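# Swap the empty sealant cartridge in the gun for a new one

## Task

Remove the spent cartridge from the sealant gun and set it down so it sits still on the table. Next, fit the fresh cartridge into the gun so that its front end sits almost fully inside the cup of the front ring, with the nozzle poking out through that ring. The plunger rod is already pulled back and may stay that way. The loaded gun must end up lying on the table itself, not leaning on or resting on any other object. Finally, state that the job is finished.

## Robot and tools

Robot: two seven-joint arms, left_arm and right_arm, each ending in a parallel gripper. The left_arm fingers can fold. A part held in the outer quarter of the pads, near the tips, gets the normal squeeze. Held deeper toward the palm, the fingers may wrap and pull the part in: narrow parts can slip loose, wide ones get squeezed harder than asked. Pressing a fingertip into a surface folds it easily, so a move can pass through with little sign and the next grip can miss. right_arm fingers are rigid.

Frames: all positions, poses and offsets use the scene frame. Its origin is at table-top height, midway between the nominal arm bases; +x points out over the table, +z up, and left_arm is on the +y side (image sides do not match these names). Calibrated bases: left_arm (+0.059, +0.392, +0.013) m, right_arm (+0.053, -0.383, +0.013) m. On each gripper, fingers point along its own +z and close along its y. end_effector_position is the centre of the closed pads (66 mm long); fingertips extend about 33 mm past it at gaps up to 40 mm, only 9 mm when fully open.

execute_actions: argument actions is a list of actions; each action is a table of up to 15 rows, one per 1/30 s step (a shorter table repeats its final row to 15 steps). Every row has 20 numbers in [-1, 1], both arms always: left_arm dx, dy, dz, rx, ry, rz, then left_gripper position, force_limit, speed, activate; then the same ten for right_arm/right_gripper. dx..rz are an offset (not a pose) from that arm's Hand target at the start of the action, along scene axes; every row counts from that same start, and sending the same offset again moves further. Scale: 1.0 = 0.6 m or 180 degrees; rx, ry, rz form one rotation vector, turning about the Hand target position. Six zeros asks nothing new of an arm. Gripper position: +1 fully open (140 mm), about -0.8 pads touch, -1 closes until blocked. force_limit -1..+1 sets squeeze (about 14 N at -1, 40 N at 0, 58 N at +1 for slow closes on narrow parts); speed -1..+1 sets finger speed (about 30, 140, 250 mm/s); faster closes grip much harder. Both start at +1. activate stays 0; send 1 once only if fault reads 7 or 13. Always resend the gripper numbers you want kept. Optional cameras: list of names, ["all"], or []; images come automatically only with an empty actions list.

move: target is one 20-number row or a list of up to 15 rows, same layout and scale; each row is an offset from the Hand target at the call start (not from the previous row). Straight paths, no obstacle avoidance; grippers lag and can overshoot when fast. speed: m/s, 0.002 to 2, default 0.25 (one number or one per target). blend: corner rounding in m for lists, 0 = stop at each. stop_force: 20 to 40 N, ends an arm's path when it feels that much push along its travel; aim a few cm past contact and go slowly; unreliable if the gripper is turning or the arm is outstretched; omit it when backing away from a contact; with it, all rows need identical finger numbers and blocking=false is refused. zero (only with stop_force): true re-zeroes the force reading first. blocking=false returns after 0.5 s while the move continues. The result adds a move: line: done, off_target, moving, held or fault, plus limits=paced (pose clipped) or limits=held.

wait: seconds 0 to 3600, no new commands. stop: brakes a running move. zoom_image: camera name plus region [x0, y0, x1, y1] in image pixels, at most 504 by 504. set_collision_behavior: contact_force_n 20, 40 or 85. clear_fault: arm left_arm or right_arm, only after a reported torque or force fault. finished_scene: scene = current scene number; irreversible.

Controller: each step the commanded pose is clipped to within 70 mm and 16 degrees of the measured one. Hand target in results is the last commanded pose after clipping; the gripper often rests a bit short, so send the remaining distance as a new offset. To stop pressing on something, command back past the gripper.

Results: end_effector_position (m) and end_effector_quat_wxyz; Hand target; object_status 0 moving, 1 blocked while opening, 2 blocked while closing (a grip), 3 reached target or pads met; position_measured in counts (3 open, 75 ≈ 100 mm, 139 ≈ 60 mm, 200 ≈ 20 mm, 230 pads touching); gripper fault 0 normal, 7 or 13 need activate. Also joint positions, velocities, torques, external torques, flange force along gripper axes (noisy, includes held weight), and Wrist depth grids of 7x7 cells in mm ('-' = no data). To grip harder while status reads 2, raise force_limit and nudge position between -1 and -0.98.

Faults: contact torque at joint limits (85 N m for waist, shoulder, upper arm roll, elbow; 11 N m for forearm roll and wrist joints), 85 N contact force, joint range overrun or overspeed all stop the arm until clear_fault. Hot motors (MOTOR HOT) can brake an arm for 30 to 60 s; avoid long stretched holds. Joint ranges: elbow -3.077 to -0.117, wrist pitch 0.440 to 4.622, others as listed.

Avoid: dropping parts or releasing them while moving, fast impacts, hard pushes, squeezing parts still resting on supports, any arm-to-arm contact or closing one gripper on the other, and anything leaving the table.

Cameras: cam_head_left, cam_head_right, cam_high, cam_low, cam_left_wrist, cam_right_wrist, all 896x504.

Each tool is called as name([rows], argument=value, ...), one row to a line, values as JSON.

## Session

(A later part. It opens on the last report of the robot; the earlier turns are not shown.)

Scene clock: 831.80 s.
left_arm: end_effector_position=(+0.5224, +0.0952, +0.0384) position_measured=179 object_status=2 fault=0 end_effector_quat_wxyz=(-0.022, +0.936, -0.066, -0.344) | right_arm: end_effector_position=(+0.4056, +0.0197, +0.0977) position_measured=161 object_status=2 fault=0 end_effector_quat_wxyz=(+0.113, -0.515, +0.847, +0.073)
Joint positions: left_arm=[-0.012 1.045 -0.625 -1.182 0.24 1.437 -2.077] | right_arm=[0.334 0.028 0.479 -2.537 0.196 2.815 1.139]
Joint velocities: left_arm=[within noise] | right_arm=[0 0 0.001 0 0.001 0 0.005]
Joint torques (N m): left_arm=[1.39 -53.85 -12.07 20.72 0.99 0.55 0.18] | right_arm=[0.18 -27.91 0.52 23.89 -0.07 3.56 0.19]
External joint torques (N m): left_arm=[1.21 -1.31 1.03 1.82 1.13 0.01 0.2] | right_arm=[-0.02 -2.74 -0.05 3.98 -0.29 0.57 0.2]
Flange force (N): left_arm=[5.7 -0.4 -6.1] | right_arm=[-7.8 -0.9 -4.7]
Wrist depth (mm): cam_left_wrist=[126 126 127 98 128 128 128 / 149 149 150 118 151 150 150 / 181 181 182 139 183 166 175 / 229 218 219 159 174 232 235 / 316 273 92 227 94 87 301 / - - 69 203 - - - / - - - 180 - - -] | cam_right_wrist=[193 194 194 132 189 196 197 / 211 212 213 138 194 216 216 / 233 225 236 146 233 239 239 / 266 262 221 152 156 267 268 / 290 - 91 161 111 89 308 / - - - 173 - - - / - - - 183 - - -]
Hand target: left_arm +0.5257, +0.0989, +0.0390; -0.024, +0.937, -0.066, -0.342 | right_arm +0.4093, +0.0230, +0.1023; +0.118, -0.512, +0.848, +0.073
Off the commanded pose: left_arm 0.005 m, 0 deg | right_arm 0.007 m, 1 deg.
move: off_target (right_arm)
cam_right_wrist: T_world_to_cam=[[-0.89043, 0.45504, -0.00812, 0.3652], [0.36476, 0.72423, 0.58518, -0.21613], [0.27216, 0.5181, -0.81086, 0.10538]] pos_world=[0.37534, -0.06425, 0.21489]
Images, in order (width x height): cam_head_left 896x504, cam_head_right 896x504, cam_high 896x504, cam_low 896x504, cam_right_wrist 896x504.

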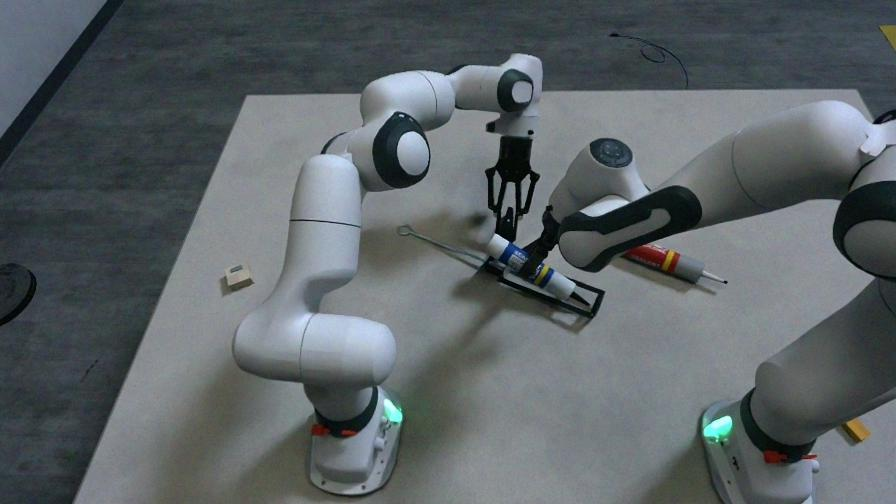

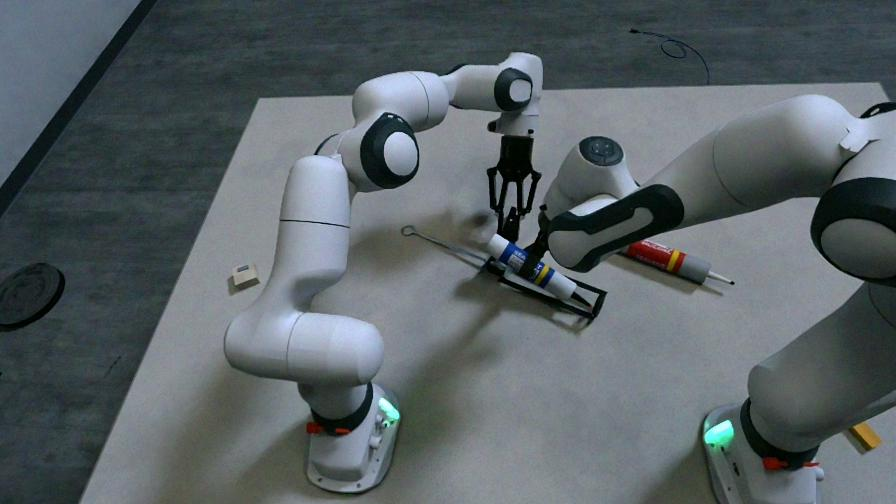

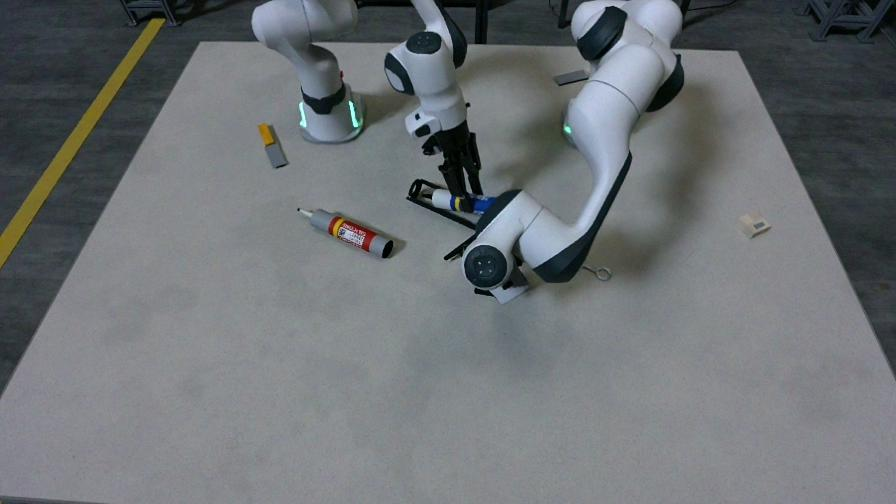

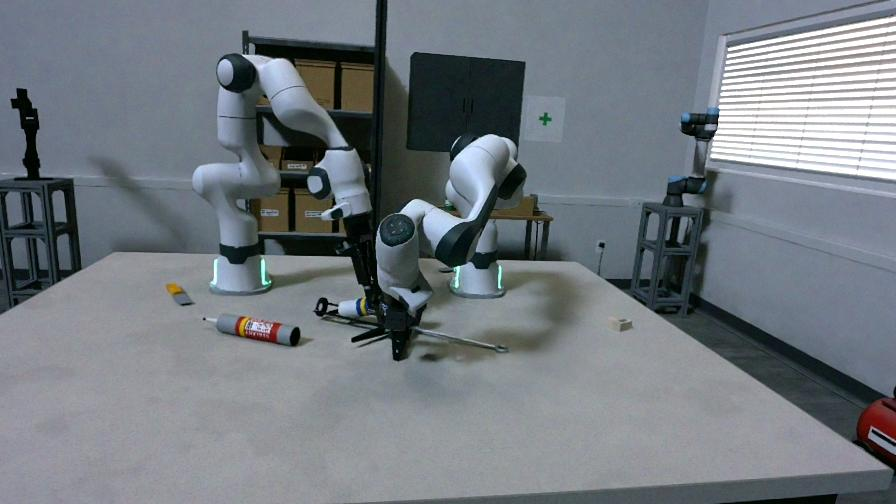

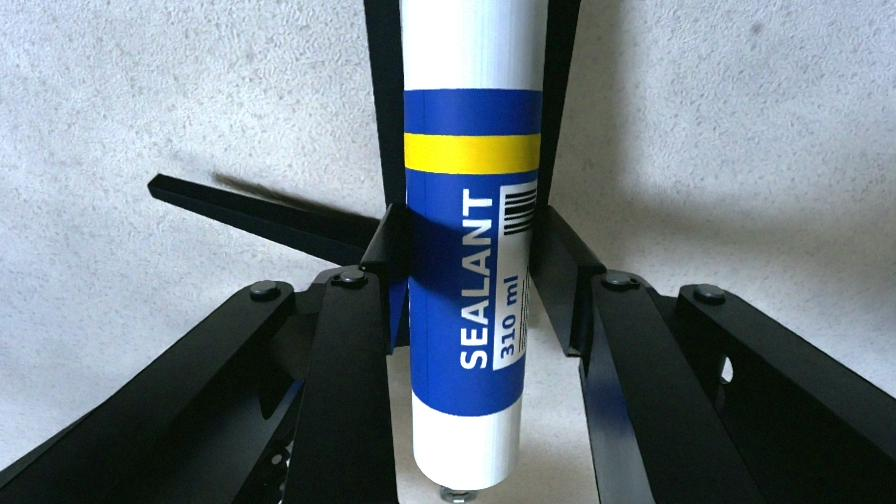

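execute_actions([
  [[0,0,0,0,0,0,-1,0.0,-1,0,0.005,0.009,0.022,0,0,0,-1,0,-1,0]],
  [[0,0,0,0,0,0,-1,0.0,-1,0,0,0,0,0,0,0,-1,0,-1,0]],
], cameras=["cam_low", "cam_high", "cam_right_wrist"])

zoom_image(camera="cam_right_wrist", region=[350, 0, 610, 220])

zoom_image(camera="cam_low", region=[307, 285, 357, 325])

Scene clock: 974.70 s.
left_arm: end_effector_position=(+0.5224, +0.0952, +0.0384) position_measured=179 object_status=2 fault=0 end_effector_quat_wxyz=(-0.022, +0.936, -0.066, -0.344) | right_arm: end_effector_position=(+0.4089, +0.0247, +0.1097) position_measured=161 object_status=2 fault=0 end_effector_quat_wxyz=(+0.112, -0.513, +0.848, +0.073)
Joint positions: left_arm=[-0.012 1.045 -0.625 -1.182 0.24 1.437 -2.077] | right_arm=[0.334 0.013 0.479 -2.511 0.192 2.773 1.15]
Joint torques (N m): left_arm=[1.43 -53.86 -12.1 20.73 0.98 0.55 0.18] | right_arm=[-0.05 -28.71 0.74 24.08 0 3.58 0.14]
External joint torques (N m): left_arm=[1.44 -1.62 1.02 2.02 1.13 0.04 0.2] | right_arm=[-0.08 -3.58 0.53 3.69 -0.27 0.59 0.15]
External joint torques at the end of the 1st action: left_arm=[1.49 -1.62 1.06 2.07 1.14 0.05 0.18] | right_arm=[0.07 -3.59 0.64 3.6 -0.25 0.67 0.17]
Flange force (N): left_arm=[5.3 -0.7 -6.3] | right_arm=[-4.8 0.4 -7.8]
Flange force at the end of the 1st action (N): left_arm=[5.5 -0.7 -6.5] | right_arm=[-4.5 0.8 -7.7]
Wrist depth (mm): cam_left_wrist=[126 127 128 98 128 128 127 / 149 149 150 118 151 151 157 / 181 182 182 139 183 169 175 / 230 218 219 159 173 233 235 / 315 274 92 226 94 87 301 / - - 69 451 - - - / - - - 178 - - -] | cam_right_wrist=[203 205 205 132 200 208 208 / 223 225 225 137 223 228 228 / 247 238 239 146 247 253 253 / - 279 265 153 158 282 284 / 313 - 91 161 112 89 316 / - - - 172 - - - / - - - 182 - - -]
Hand target: left_arm +0.5257, +0.0989, +0.0390; -0.024, +0.937, -0.066, -0.342 | right_arm +0.4123, +0.0284, +0.1155; +0.118, -0.512, +0.848, +0.073
Off the commanded pose: left_arm 0.005 m, 0 deg | right_arm 0.008 m, 1 deg.
cam_right_wrist: T_world_to_cam=[[-0.88889, 0.45807, -0.00671, 0.36514], [0.36859, 0.7238, 0.58331, -0.22929], [0.27205, 0.51602, -0.81222, 0.11191]] pos_world=[0.37863, -0.05905, 0.22709]
Images, in order (width x height): cam_high 896x504, cam_low 896x504, cam_right_wrist 896x504.

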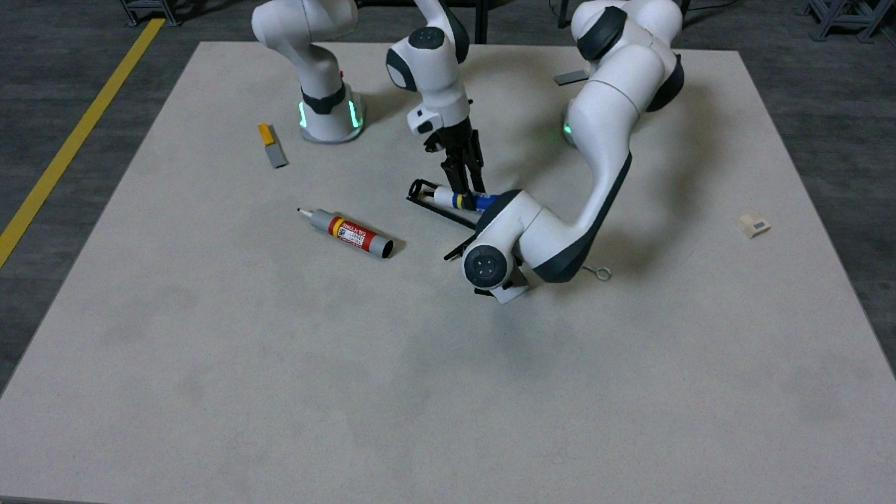

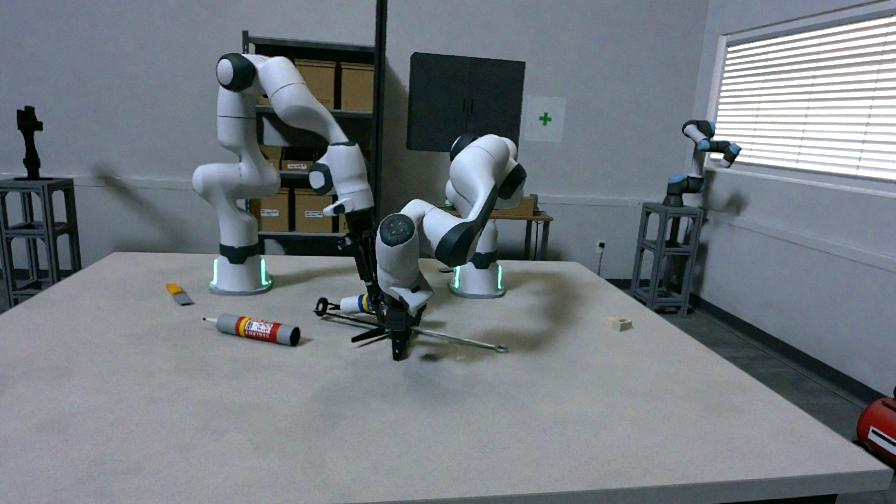

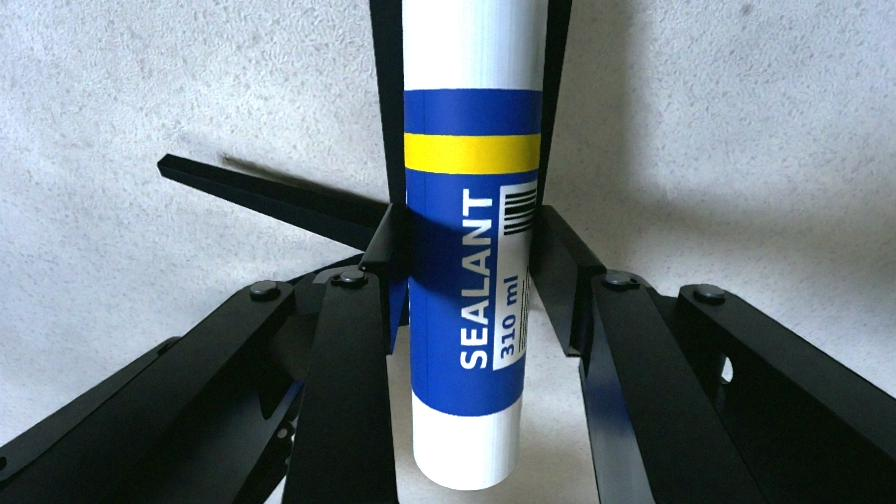

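Scaled by 1.938.

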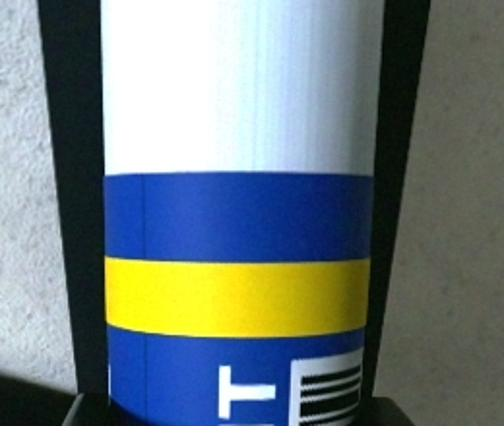

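Scaled by 10.080.

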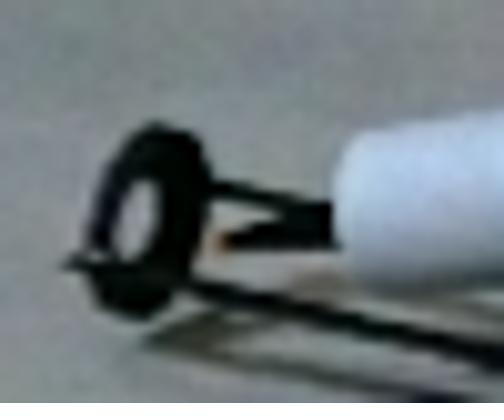

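move([
  [0, 0, 0, 0, 0, 0, -1, 0.0, -1, 0, -0.0067, -0.0085, -0.0128, -0.0168, 0.0086, 0.0024, -1, 0.0, -1, 0],
], speed=0.06, cameras=["cam_low", "cam_high", "cam_right_wrist"])

zoom_image(camera="cam_right_wrist", region=[350, 0, 610, 220])

zoom_image(camera="cam_low", region=[307, 285, 357, 325])

zoom_image(camera="cam_high", region=[402, 172, 442, 207])

Scene clock: 1022.17 s.
left_arm: end_effector_position=(+0.5224, +0.0952, +0.0384) position_measured=179 object_status=2 fault=0 end_effector_quat_wxyz=(-0.022, +0.936, -0.066, -0.344) | right_arm: end_effector_position=(+0.4047, +0.0202, +0.1034) position_measured=161 object_status=2 fault=0 end_effector_quat_wxyz=(+0.088, -0.520, +0.848, +0.058)
Joint positions: left_arm=[-0.012 1.045 -0.625 -1.182 0.24 1.437 -2.077] | right_arm=[0.334 0.034 0.475 -2.48 0.111 2.709 1.209]
Joint velocities: left_arm=[within noise] | right_arm=[0 -0.001 0.001 -0.001 0.001 -0.001 0.004]
Joint torques (N m): left_arm=[1.4 -53.85 -12.11 20.74 0.99 0.55 0.18] | right_arm=[-0.15 -28.58 0.98 24.48 0.1 3.4 0.19]
External joint torques (N m): left_arm=[1.13 -1.28 0.95 1.81 1.13 0.02 0.2] | right_arm=[-0.26 -2.65 0.4 3.96 -0.26 0.48 0.19]
Flange force (N): left_arm=[5.9 -0.2 -6.1] | right_arm=[-7.4 -1.0 -5.2]
Wrist depth (mm): cam_left_wrist=[126 127 128 98 128 128 127 / 149 150 150 119 151 151 150 / 181 181 182 139 182 168 176 / 229 219 219 159 173 233 234 / 316 274 92 226 94 88 301 / - - 69 208 - - - / - - - 182 - - -] | cam_right_wrist=[201 201 202 132 197 204 202 / 218 220 221 138 218 214 226 / 239 232 241 146 238 248 245 / 265 265 228 152 156 270 271 / 294 - 91 161 112 89 297 / - - - 173 - - - / - - - 182 - - -]
Hand target: left_arm +0.5257, +0.0989, +0.0390; -0.024, +0.937, -0.066, -0.342 | right_arm +0.4083, +0.0233, +0.1078; +0.093, -0.517, +0.849, +0.058
Off the commanded pose: left_arm 0.005 m, 0 deg | right_arm 0.006 m, 1 deg.
move: off_target (right_arm)
cam_right_wrist: T_world_to_cam=[[-0.89406, 0.44787, -0.00865, 0.36604], [0.37393, 0.75679, 0.53613, -0.21874], [0.24666, 0.4761, -0.84409, 0.12458]] pos_world=[0.37832, -0.05771, 0.2256]
Images, in order (width x height): cam_high 896x504, cam_low 896x504, cam_right_wrist 896x504.

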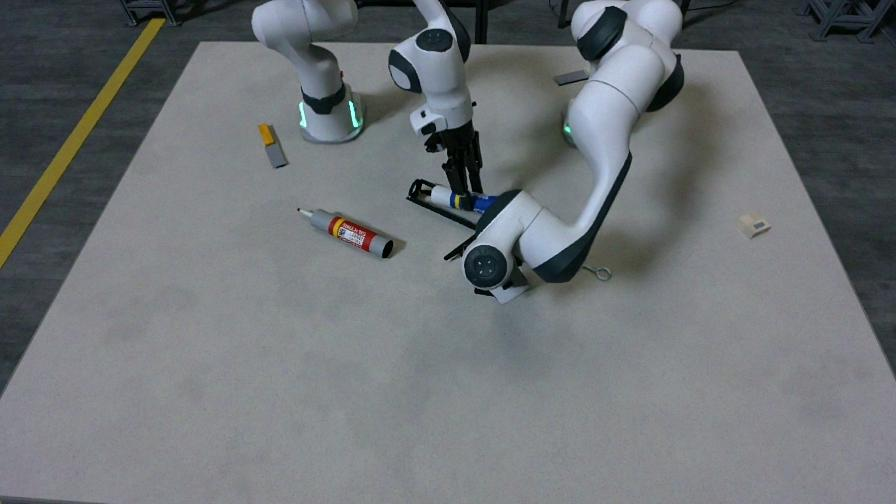

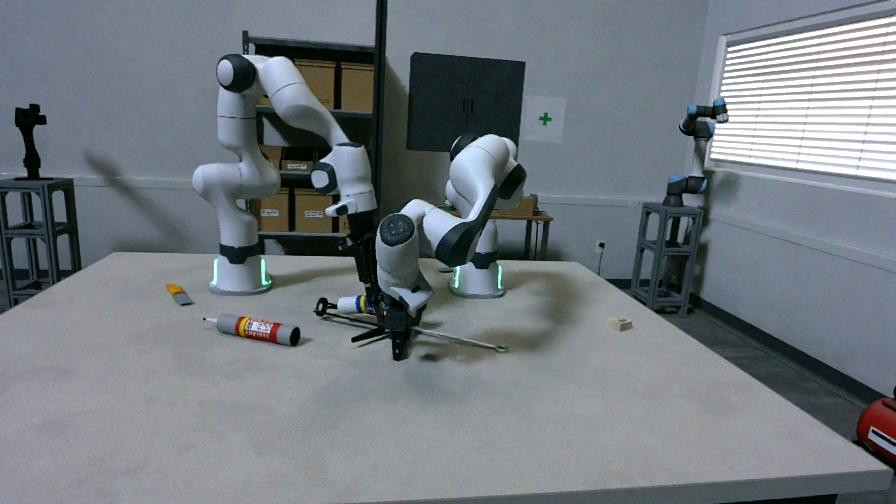

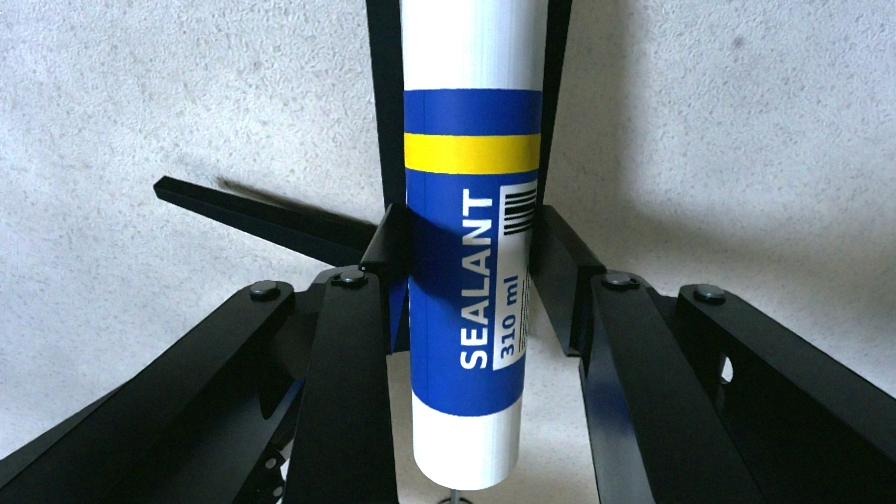

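Scaled by 1.938.

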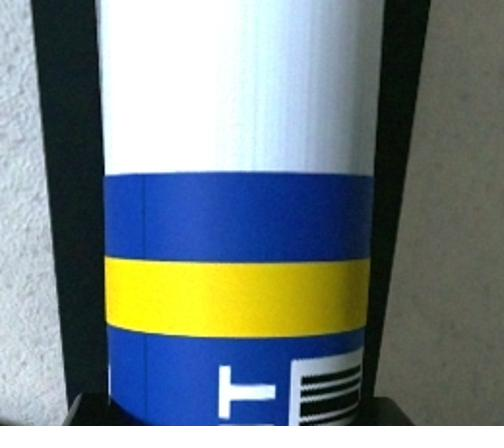

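Scaled by 10.080.

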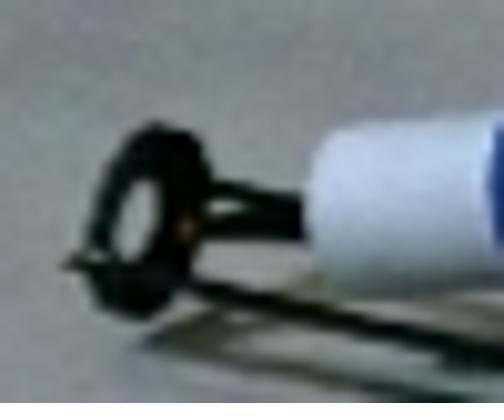

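Scaled by 12.600.

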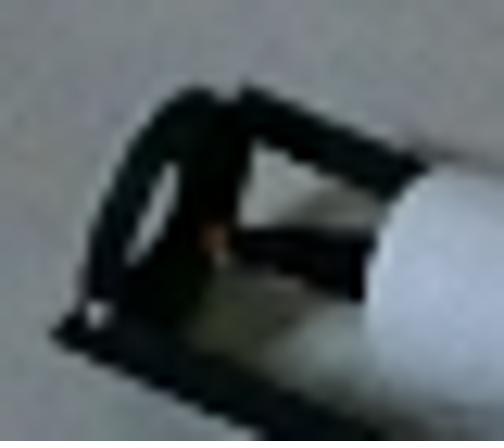

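move([
  [0, 0, 0, 0, 0, 0, -1, 0.0, -1, 0, -0.0218, -0.0447, -0.0127, 0, 0, 0, -1, 0.0, -1, 0],
], speed=0.04, stop_force=20, cameras=["cam_low", "cam_high", "cam_right_wrist"])

zoom_image(camera="cam_low", region=[307, 285, 357, 325])

zoom_image(camera="cam_high", region=[402, 172, 442, 207])

Scene clock: 1031.97 s.
left_arm: end_effector_position=(+0.5224, +0.0952, +0.0384) position_measured=179 object_status=2 fault=0 end_effector_quat_wxyz=(-0.022, +0.936, -0.066, -0.344) | right_arm: end_effector_position=(+0.3895, -0.0070, +0.0942) position_measured=161 object_status=2 fault=0 end_effector_quat_wxyz=(+0.083, -0.517, +0.850, +0.057)
Joint positions: left_arm=[-0.012 1.045 -0.625 -1.182 0.24 1.437 -2.077] | right_arm=[0.331 -0.023 0.472 -2.571 0.189 2.736 1.143]
Joint torques (N m): left_arm=[1.41 -53.85 -12.05 20.72 0.99 0.55 0.17] | right_arm=[-0.24 -27.73 0.05 22.76 0.74 3.83 -0.38]
External joint torques (N m): left_arm=[1.32 -1.48 1.05 1.93 1.13 0.03 0.19] | right_arm=[-0.38 -4.13 0.21 2.85 0.44 0.95 -0.38]
Flange force (N): left_arm=[5.5 -0.5 -6.2] | right_arm=[3.3 0.2 -11.8]
Wrist depth (mm): cam_left_wrist=[126 127 127 98 128 128 127 / 149 149 150 118 151 151 151 / 181 181 182 138 183 169 176 / 229 219 219 159 174 233 234 / 316 275 93 226 94 88 300 / - - 69 210 - - - / - - - 196 - - -] | cam_right_wrist=[192 193 194 132 192 197 197 / 209 209 210 138 209 213 215 / 228 229 231 146 228 233 235 / - 243 244 153 158 259 260 / 280 - 91 161 111 89 284 / - - - 173 - - - / - - - 183 - - -]
Hand target: left_arm +0.5257, +0.0989, +0.0390; -0.024, +0.937, -0.066, -0.342 | right_arm +0.3952, -0.0035, +0.1002; +0.093, -0.517, +0.849, +0.058
Off the commanded pose: left_arm 0.005 m, 0 deg | right_arm 0.009 m, 1 deg.
move: off_target (right_arm)
cam_right_wrist: T_world_to_cam=[[-0.89114, 0.4537, -0.00409, 0.36295], [0.38317, 0.75737, 0.52875, -0.19046], [0.24299, 0.46962, -0.84877, 0.13539]] pos_world=[0.36352, -0.08401, 0.2171]
Images, in order (width x height): cam_high 896x504, cam_low 896x504, cam_right_wrist 896x504.

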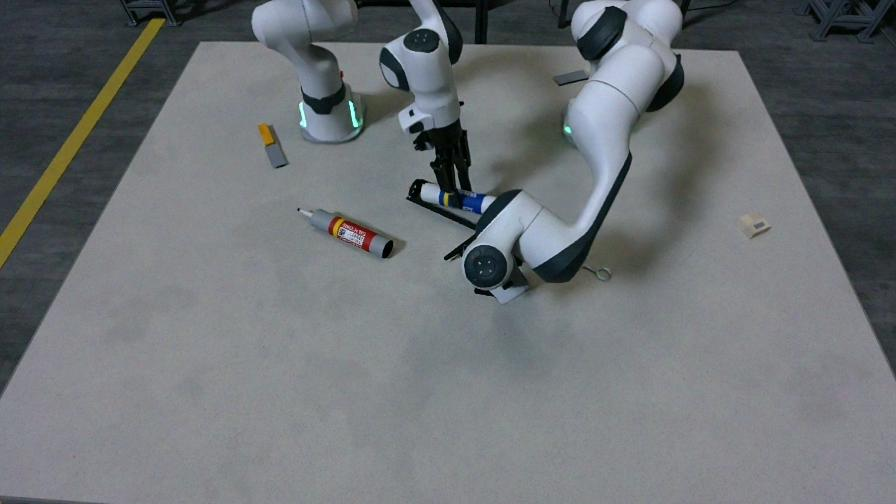

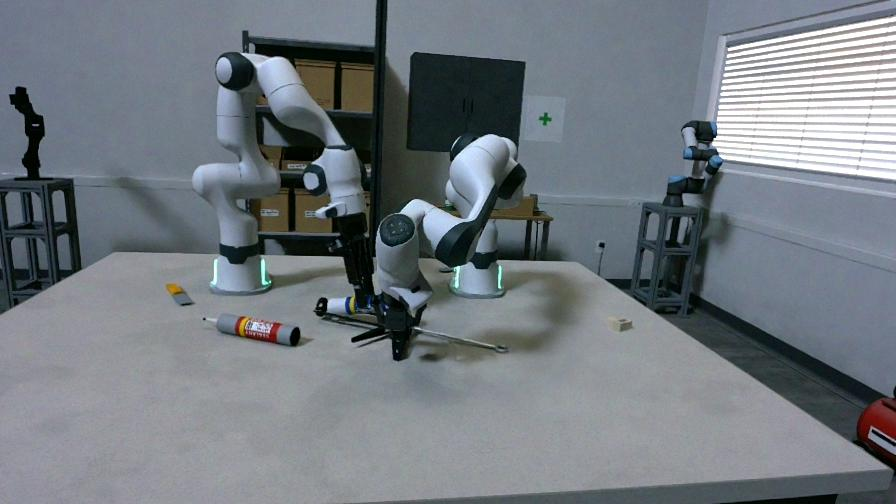

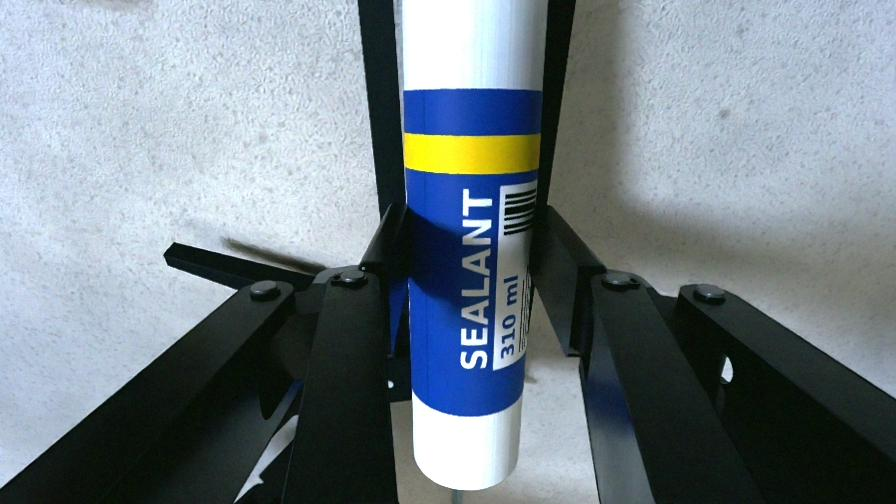

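Scaled by 10.080.

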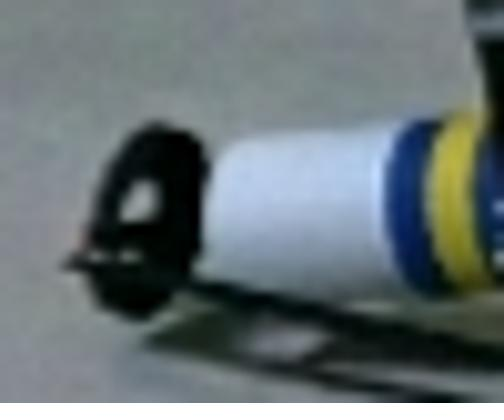

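Scaled by 12.600.

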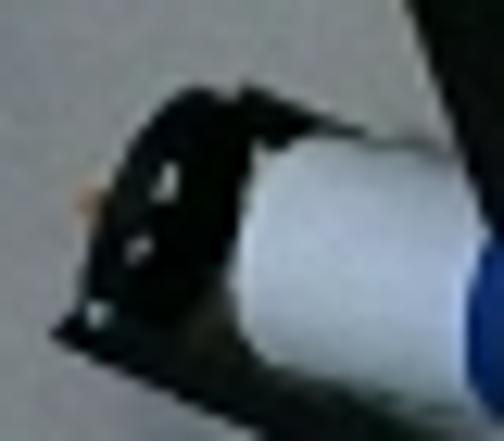

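move([
  [0, 0, 0, 0, 0, 0, -1, 0.0, -1, 0, -0.0152, -0.0353, -0.0078, 0.002, -0.001, 0.001, -1, 0.0, -1, 0],
], speed=0.04, stop_force=20, cameras=["cam_low", "cam_high", "cam_right_wrist"])

zoom_image(camera="cam_low", region=[307, 285, 357, 325])

zoom_image(camera="cam_high", region=[402, 172, 442, 207])

zoom_image(camera="cam_right_wrist", region=[350, 0, 610, 220])

Scene clock: 1069.53 s.
left_arm: end_effector_position=(+0.5224, +0.0952, +0.0384) position_measured=179 object_status=2 fault=0 end_effector_quat_wxyz=(-0.022, +0.936, -0.066, -0.344) | right_arm: end_effector_position=(+0.3807, -0.0283, +0.0899) position_measured=161 object_status=2 fault=0 end_effector_quat_wxyz=(+0.086, -0.517, +0.849, +0.060)
Joint positions: left_arm=[-0.012 1.045 -0.625 -1.182 0.24 1.437 -2.077] | right_arm=[0.34 -0.074 0.457 -2.644 0.275 2.764 1.056]
Joint torques (N m): left_arm=[1.39 -53.83 -12.08 20.71 0.98 0.55 0.15] | right_arm=[-0.2 -25.91 -0.54 22.25 0.67 3.82 -0.4]
External joint torques (N m): left_arm=[1.23 -1.65 0.94 2 1.12 0.04 0.17] | right_arm=[-0.2 -4.07 0.33 2.82 0.42 0.97 -0.39]
Flange force (N): left_arm=[5.4 -0.4 -6.4] | right_arm=[3.0 0.8 -11.5]
Wrist depth (mm): cam_left_wrist=[126 126 128 98 128 128 127 / 149 149 150 118 150 151 150 / 180 181 182 138 182 169 176 / 229 217 219 159 174 232 235 / 316 275 93 226 94 88 302 / - - 69 456 - - - / - - - - - - -] | cam_right_wrist=[- 189 190 132 161 192 196 / 205 205 206 138 180 209 210 / 224 225 227 146 220 229 230 / 247 248 240 152 156 253 249 / 276 - 91 161 112 89 285 / - - - 174 - - - / - - - 183 - - -]
Hand target: left_arm +0.5257, +0.0989, +0.0390; -0.024, +0.937, -0.066, -0.342 | right_arm +0.3861, -0.0247, +0.0955; +0.096, -0.518, +0.848, +0.060
Off the commanded pose: left_arm 0.005 m, 0 deg | right_arm 0.009 m, 1 deg.
move: off_target (right_arm)
cam_right_wrist: T_world_to_cam=[[-0.89199, 0.45203, -0.00343, 0.36497], [0.38017, 0.75424, 0.53534, -0.16825], [0.24458, 0.47622, -0.84463, 0.1431]] pos_world=[0.35452, -0.10622, 0.21219]
Images, in order (width x height): cam_high 896x504, cam_low 896x504, cam_right_wrist 896x504.

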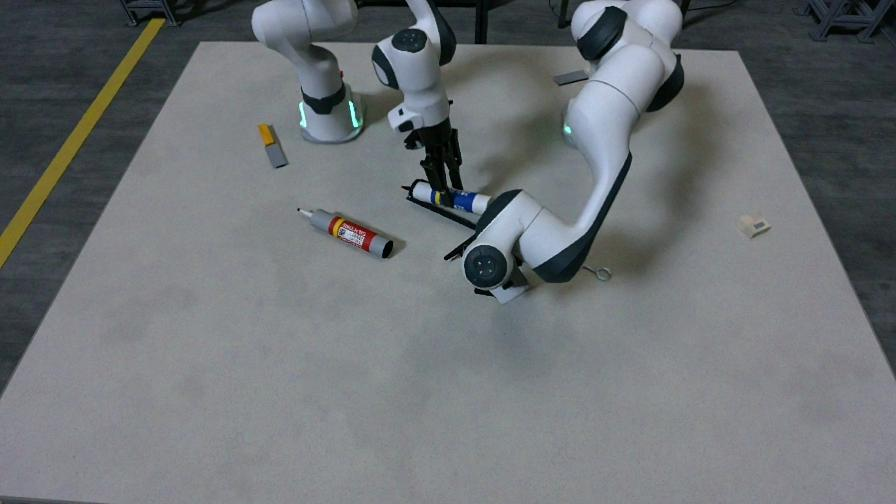

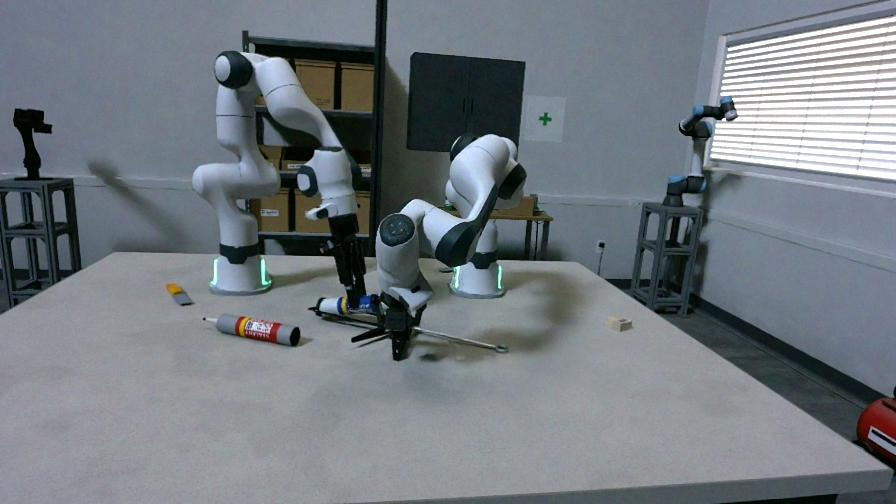

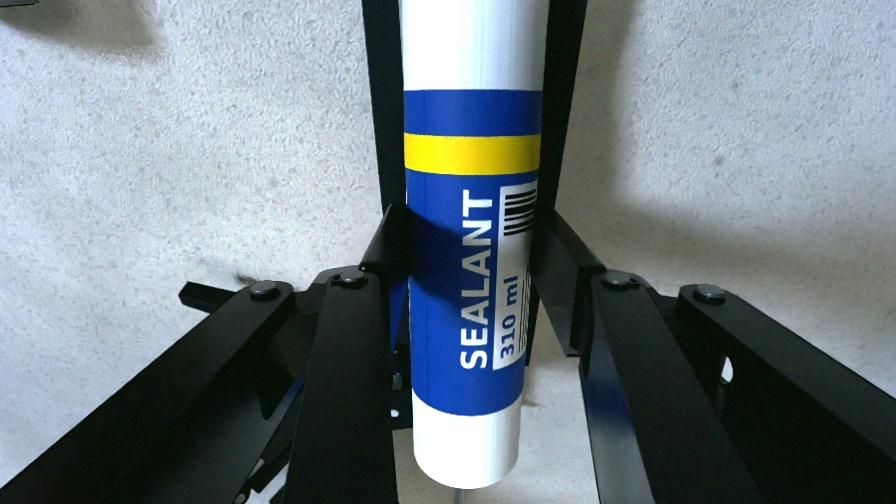

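Scaled by 10.080.

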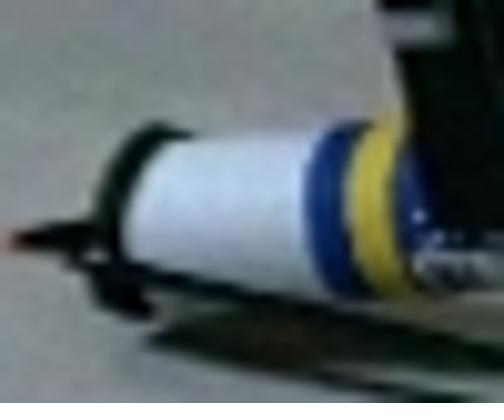

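Scaled by 12.600.

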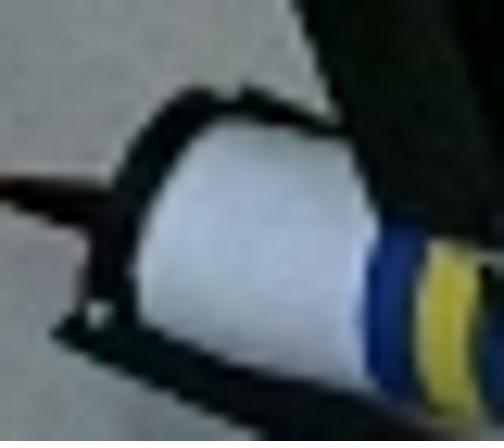

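Scaled by 1.938.

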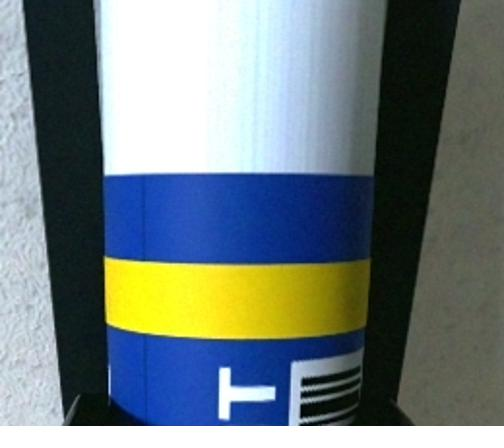

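move([
  [0, 0, 0, 0, 0, 0, -1, 0.0, -1, 0, 0.0021, 0.004, -0.0082, -0.0148, 0.0076, 0, -1, 0.0, -1, 0],
  [0, 0, 0, 0, 0, 0, -1, 0.0, -1, 0, 0.003, 0.0059, -0.0137, -0.0247, 0.0127, 0, -1, 0.0, -1, 0],
  [0, 0, 0, 0, 0, 0, -1, 0.0, -1, 0, 0.004, 0.0079, -0.0208, -0.0371, 0.019, 0, -1, 0.0, -1, 0],
], speed=0.03, blend=0.002, cameras=["cam_low", "cam_high", "cam_right_wrist", "cam_head_left"])

zoom_image(camera="cam_low", region=[300, 275, 400, 345])

zoom_image(camera="cam_head_left", region=[480, 225, 620, 325])

Scene clock: 1083.60 s.
left_arm: end_effector_position=(+0.5227, +0.0956, +0.0384) position_measured=179 object_status=2 fault=0 end_effector_quat_wxyz=(-0.022, +0.936, -0.066, -0.344) | right_arm: end_effector_position=(+0.3867, -0.0204, +0.0816) position_measured=161 object_status=2 fault=0 end_effector_quat_wxyz=(+0.039, -0.524, +0.850, +0.027)
Joint positions: left_arm=[-0.011 1.045 -0.625 -1.182 0.241 1.437 -2.077] | right_arm=[0.322 0.027 0.465 -2.512 0.04 2.626 1.246]
Joint velocities: left_arm=[within noise] | right_arm=[-0.002 0.001 0.001 0 -0.001 -0.001 0.005]
Joint torques (N m): left_arm=[1.09 -53.76 -12.15 20.74 0.93 0.51 0.22] | right_arm=[-0.42 -26.62 0.4 22.33 0.07 2.59 0.17]
External joint torques (N m): left_arm=[0.89 -1.57 0.85 2 1.07 -0.01 0.24] | right_arm=[-0.47 -1.45 -0.01 2.5 -0.34 -0.09 0.17]
Flange force (N): left_arm=[6.3 0.3 -7.1] | right_arm=[-5.5 -1.6 -3.6]
Wrist depth (mm): cam_left_wrist=[126 126 127 98 128 128 128 / 149 149 150 118 151 151 150 / 181 181 182 139 183 169 176 / 230 219 219 159 173 233 233 / 317 275 93 226 94 87 299 / - - 69 407 - - - / - - - - - - -] | cam_right_wrist=[188 189 189 134 165 190 191 / 201 202 202 139 198 204 204 / 216 217 217 147 212 219 220 / 233 234 231 152 156 240 236 / 257 - 91 161 111 89 258 / - - - 170 - - - / - - - 180 - - -]
Hand target: left_arm +0.5257, +0.0989, +0.0390; -0.024, +0.937, -0.066, -0.342 | right_arm +0.3885, -0.0200, +0.0830; +0.040, -0.521, +0.852, +0.026
Off the commanded pose: left_arm 0.005 m, 0 deg | right_arm 0.002 m, 0 deg.
move: done
cam_right_wrist: T_world_to_cam=[[-0.89667, 0.44259, -0.01026, 0.36886], [0.39448, 0.80929, 0.43523, -0.16817], [0.20093, 0.38621, -0.90026, 0.1504]] pos_world=[0.36686, -0.08524, 0.21237]
Images, in order (width x height): cam_head_left 896x504, cam_high 896x504, cam_low 896x504, cam_right_wrist 896x504.

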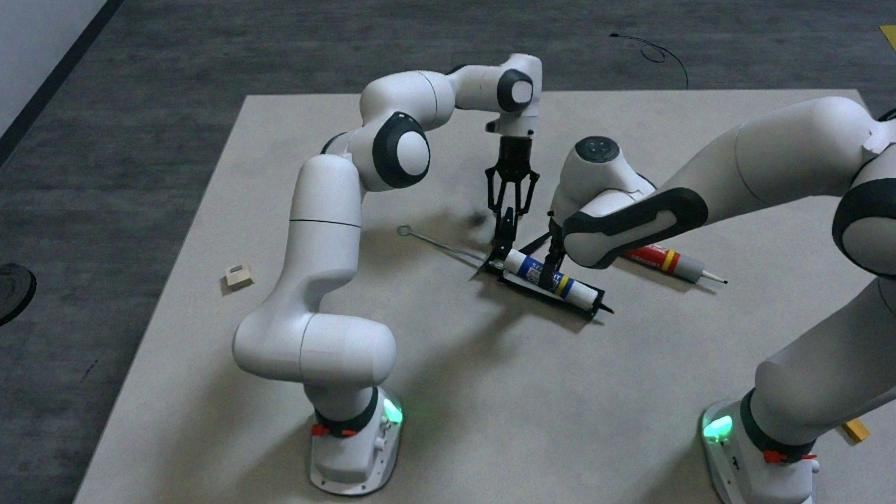

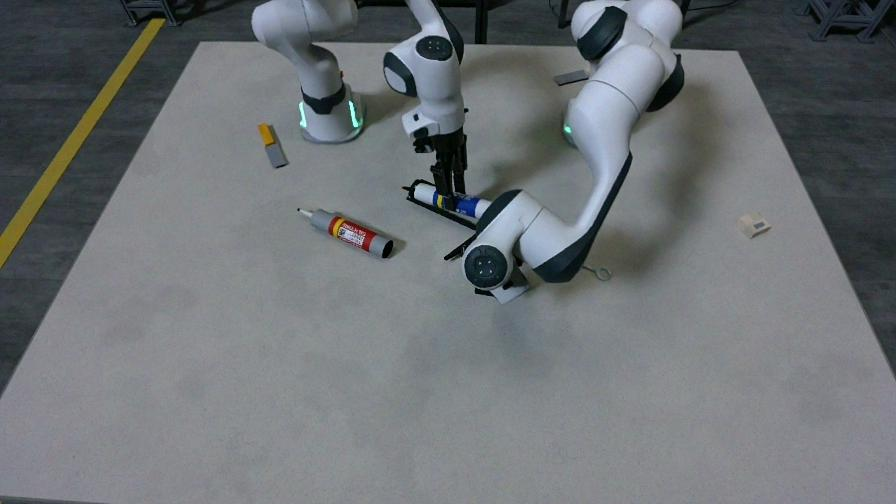

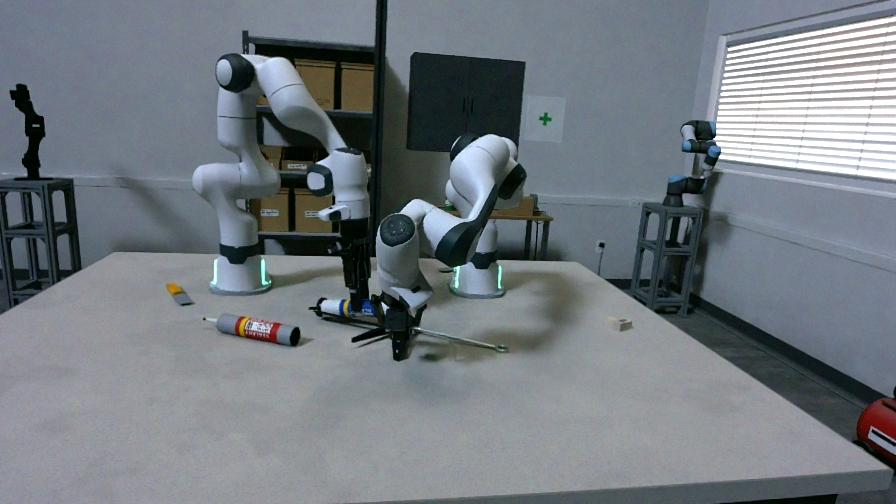

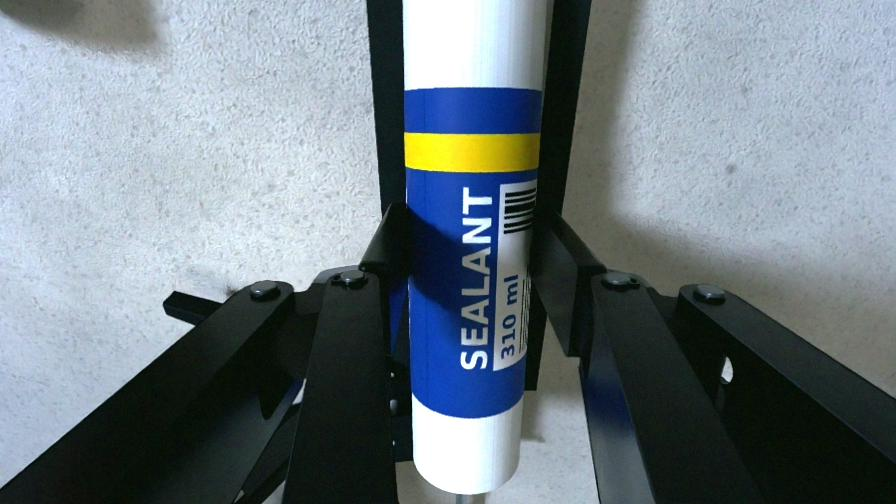

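Scaled by 5.040.

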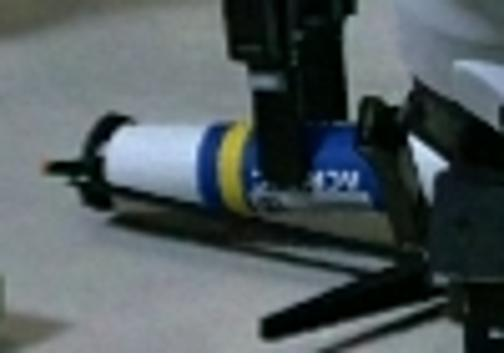

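Scaled by 3.600.

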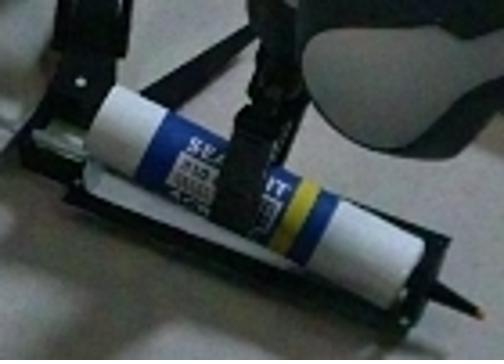

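move([
  [0, 0, 0, 0, 0, 0, -1, 0.0, -1, 0, -0.0008, -0.0006, 0.0108, 0, 0, 0, -1, 0.0, -1, 0],
], speed=0.03)

Scene clock: 1101.73 s.
left_arm: end_effector_position=(+0.5227, +0.0956, +0.0384) position_measured=179 object_status=2 fault=0 end_effector_quat_wxyz=(-0.022, +0.936, -0.066, -0.344) | right_arm: end_effector_position=(+0.3860, -0.0220, +0.0856) position_measured=161 object_status=2 fault=0 end_effector_quat_wxyz=(+0.037, -0.521, +0.852, +0.026)
Joint positions: left_arm=[-0.011 1.045 -0.625 -1.182 0.241 1.437 -2.077] | right_arm=[0.322 0.014 0.465 -2.511 0.048 2.609 1.248]
Joint velocities: left_arm=[within noise] | right_arm=[0 -0.001 0.001 0.002 0.001 -0.004 0]
Joint torques (N m): left_arm=[1.28 -53.7 -11.88 20.76 1.01 0.4 0.22] | right_arm=[-0.41 -28.49 0.6 22.4 0.89 2.38 -0.25]
External joint torques (N m): left_arm=[1.53 -1.3 1.42 2.02 1.18 -0.13 0.23] | right_arm=[-0.47 -3.67 0.36 2.49 0.47 -0.28 -0.25]
Flange force (N): left_arm=[7.1 -0.5 -7.2] | right_arm=[2.7 0.1 -13.1]
Wrist depth (mm): cam_left_wrist=[127 126 128 98 128 127 127 / 149 149 150 118 151 150 150 / 181 182 182 139 182 168 175 / 230 219 219 160 174 233 234 / 317 275 92 226 94 88 299 / - - 69 411 - - - / - - - - - - -] | cam_right_wrist=[192 191 - 133 168 194 195 / 205 206 206 138 205 208 209 / 224 221 223 146 219 223 224 / 238 238 235 153 156 246 242 / 258 - 91 161 112 89 264 / - - - 172 - - - / - - - 182 - - -]
Hand target: left_arm +0.5257, +0.0989, +0.0390; -0.024, +0.937, -0.066, -0.342 | right_arm +0.3880, -0.0203, +0.0895; +0.040, -0.521, +0.852, +0.026
Off the commanded pose: left_arm 0.005 m, 0 deg | right_arm 0.005 m, 0 deg.
move: off_target (right_arm)


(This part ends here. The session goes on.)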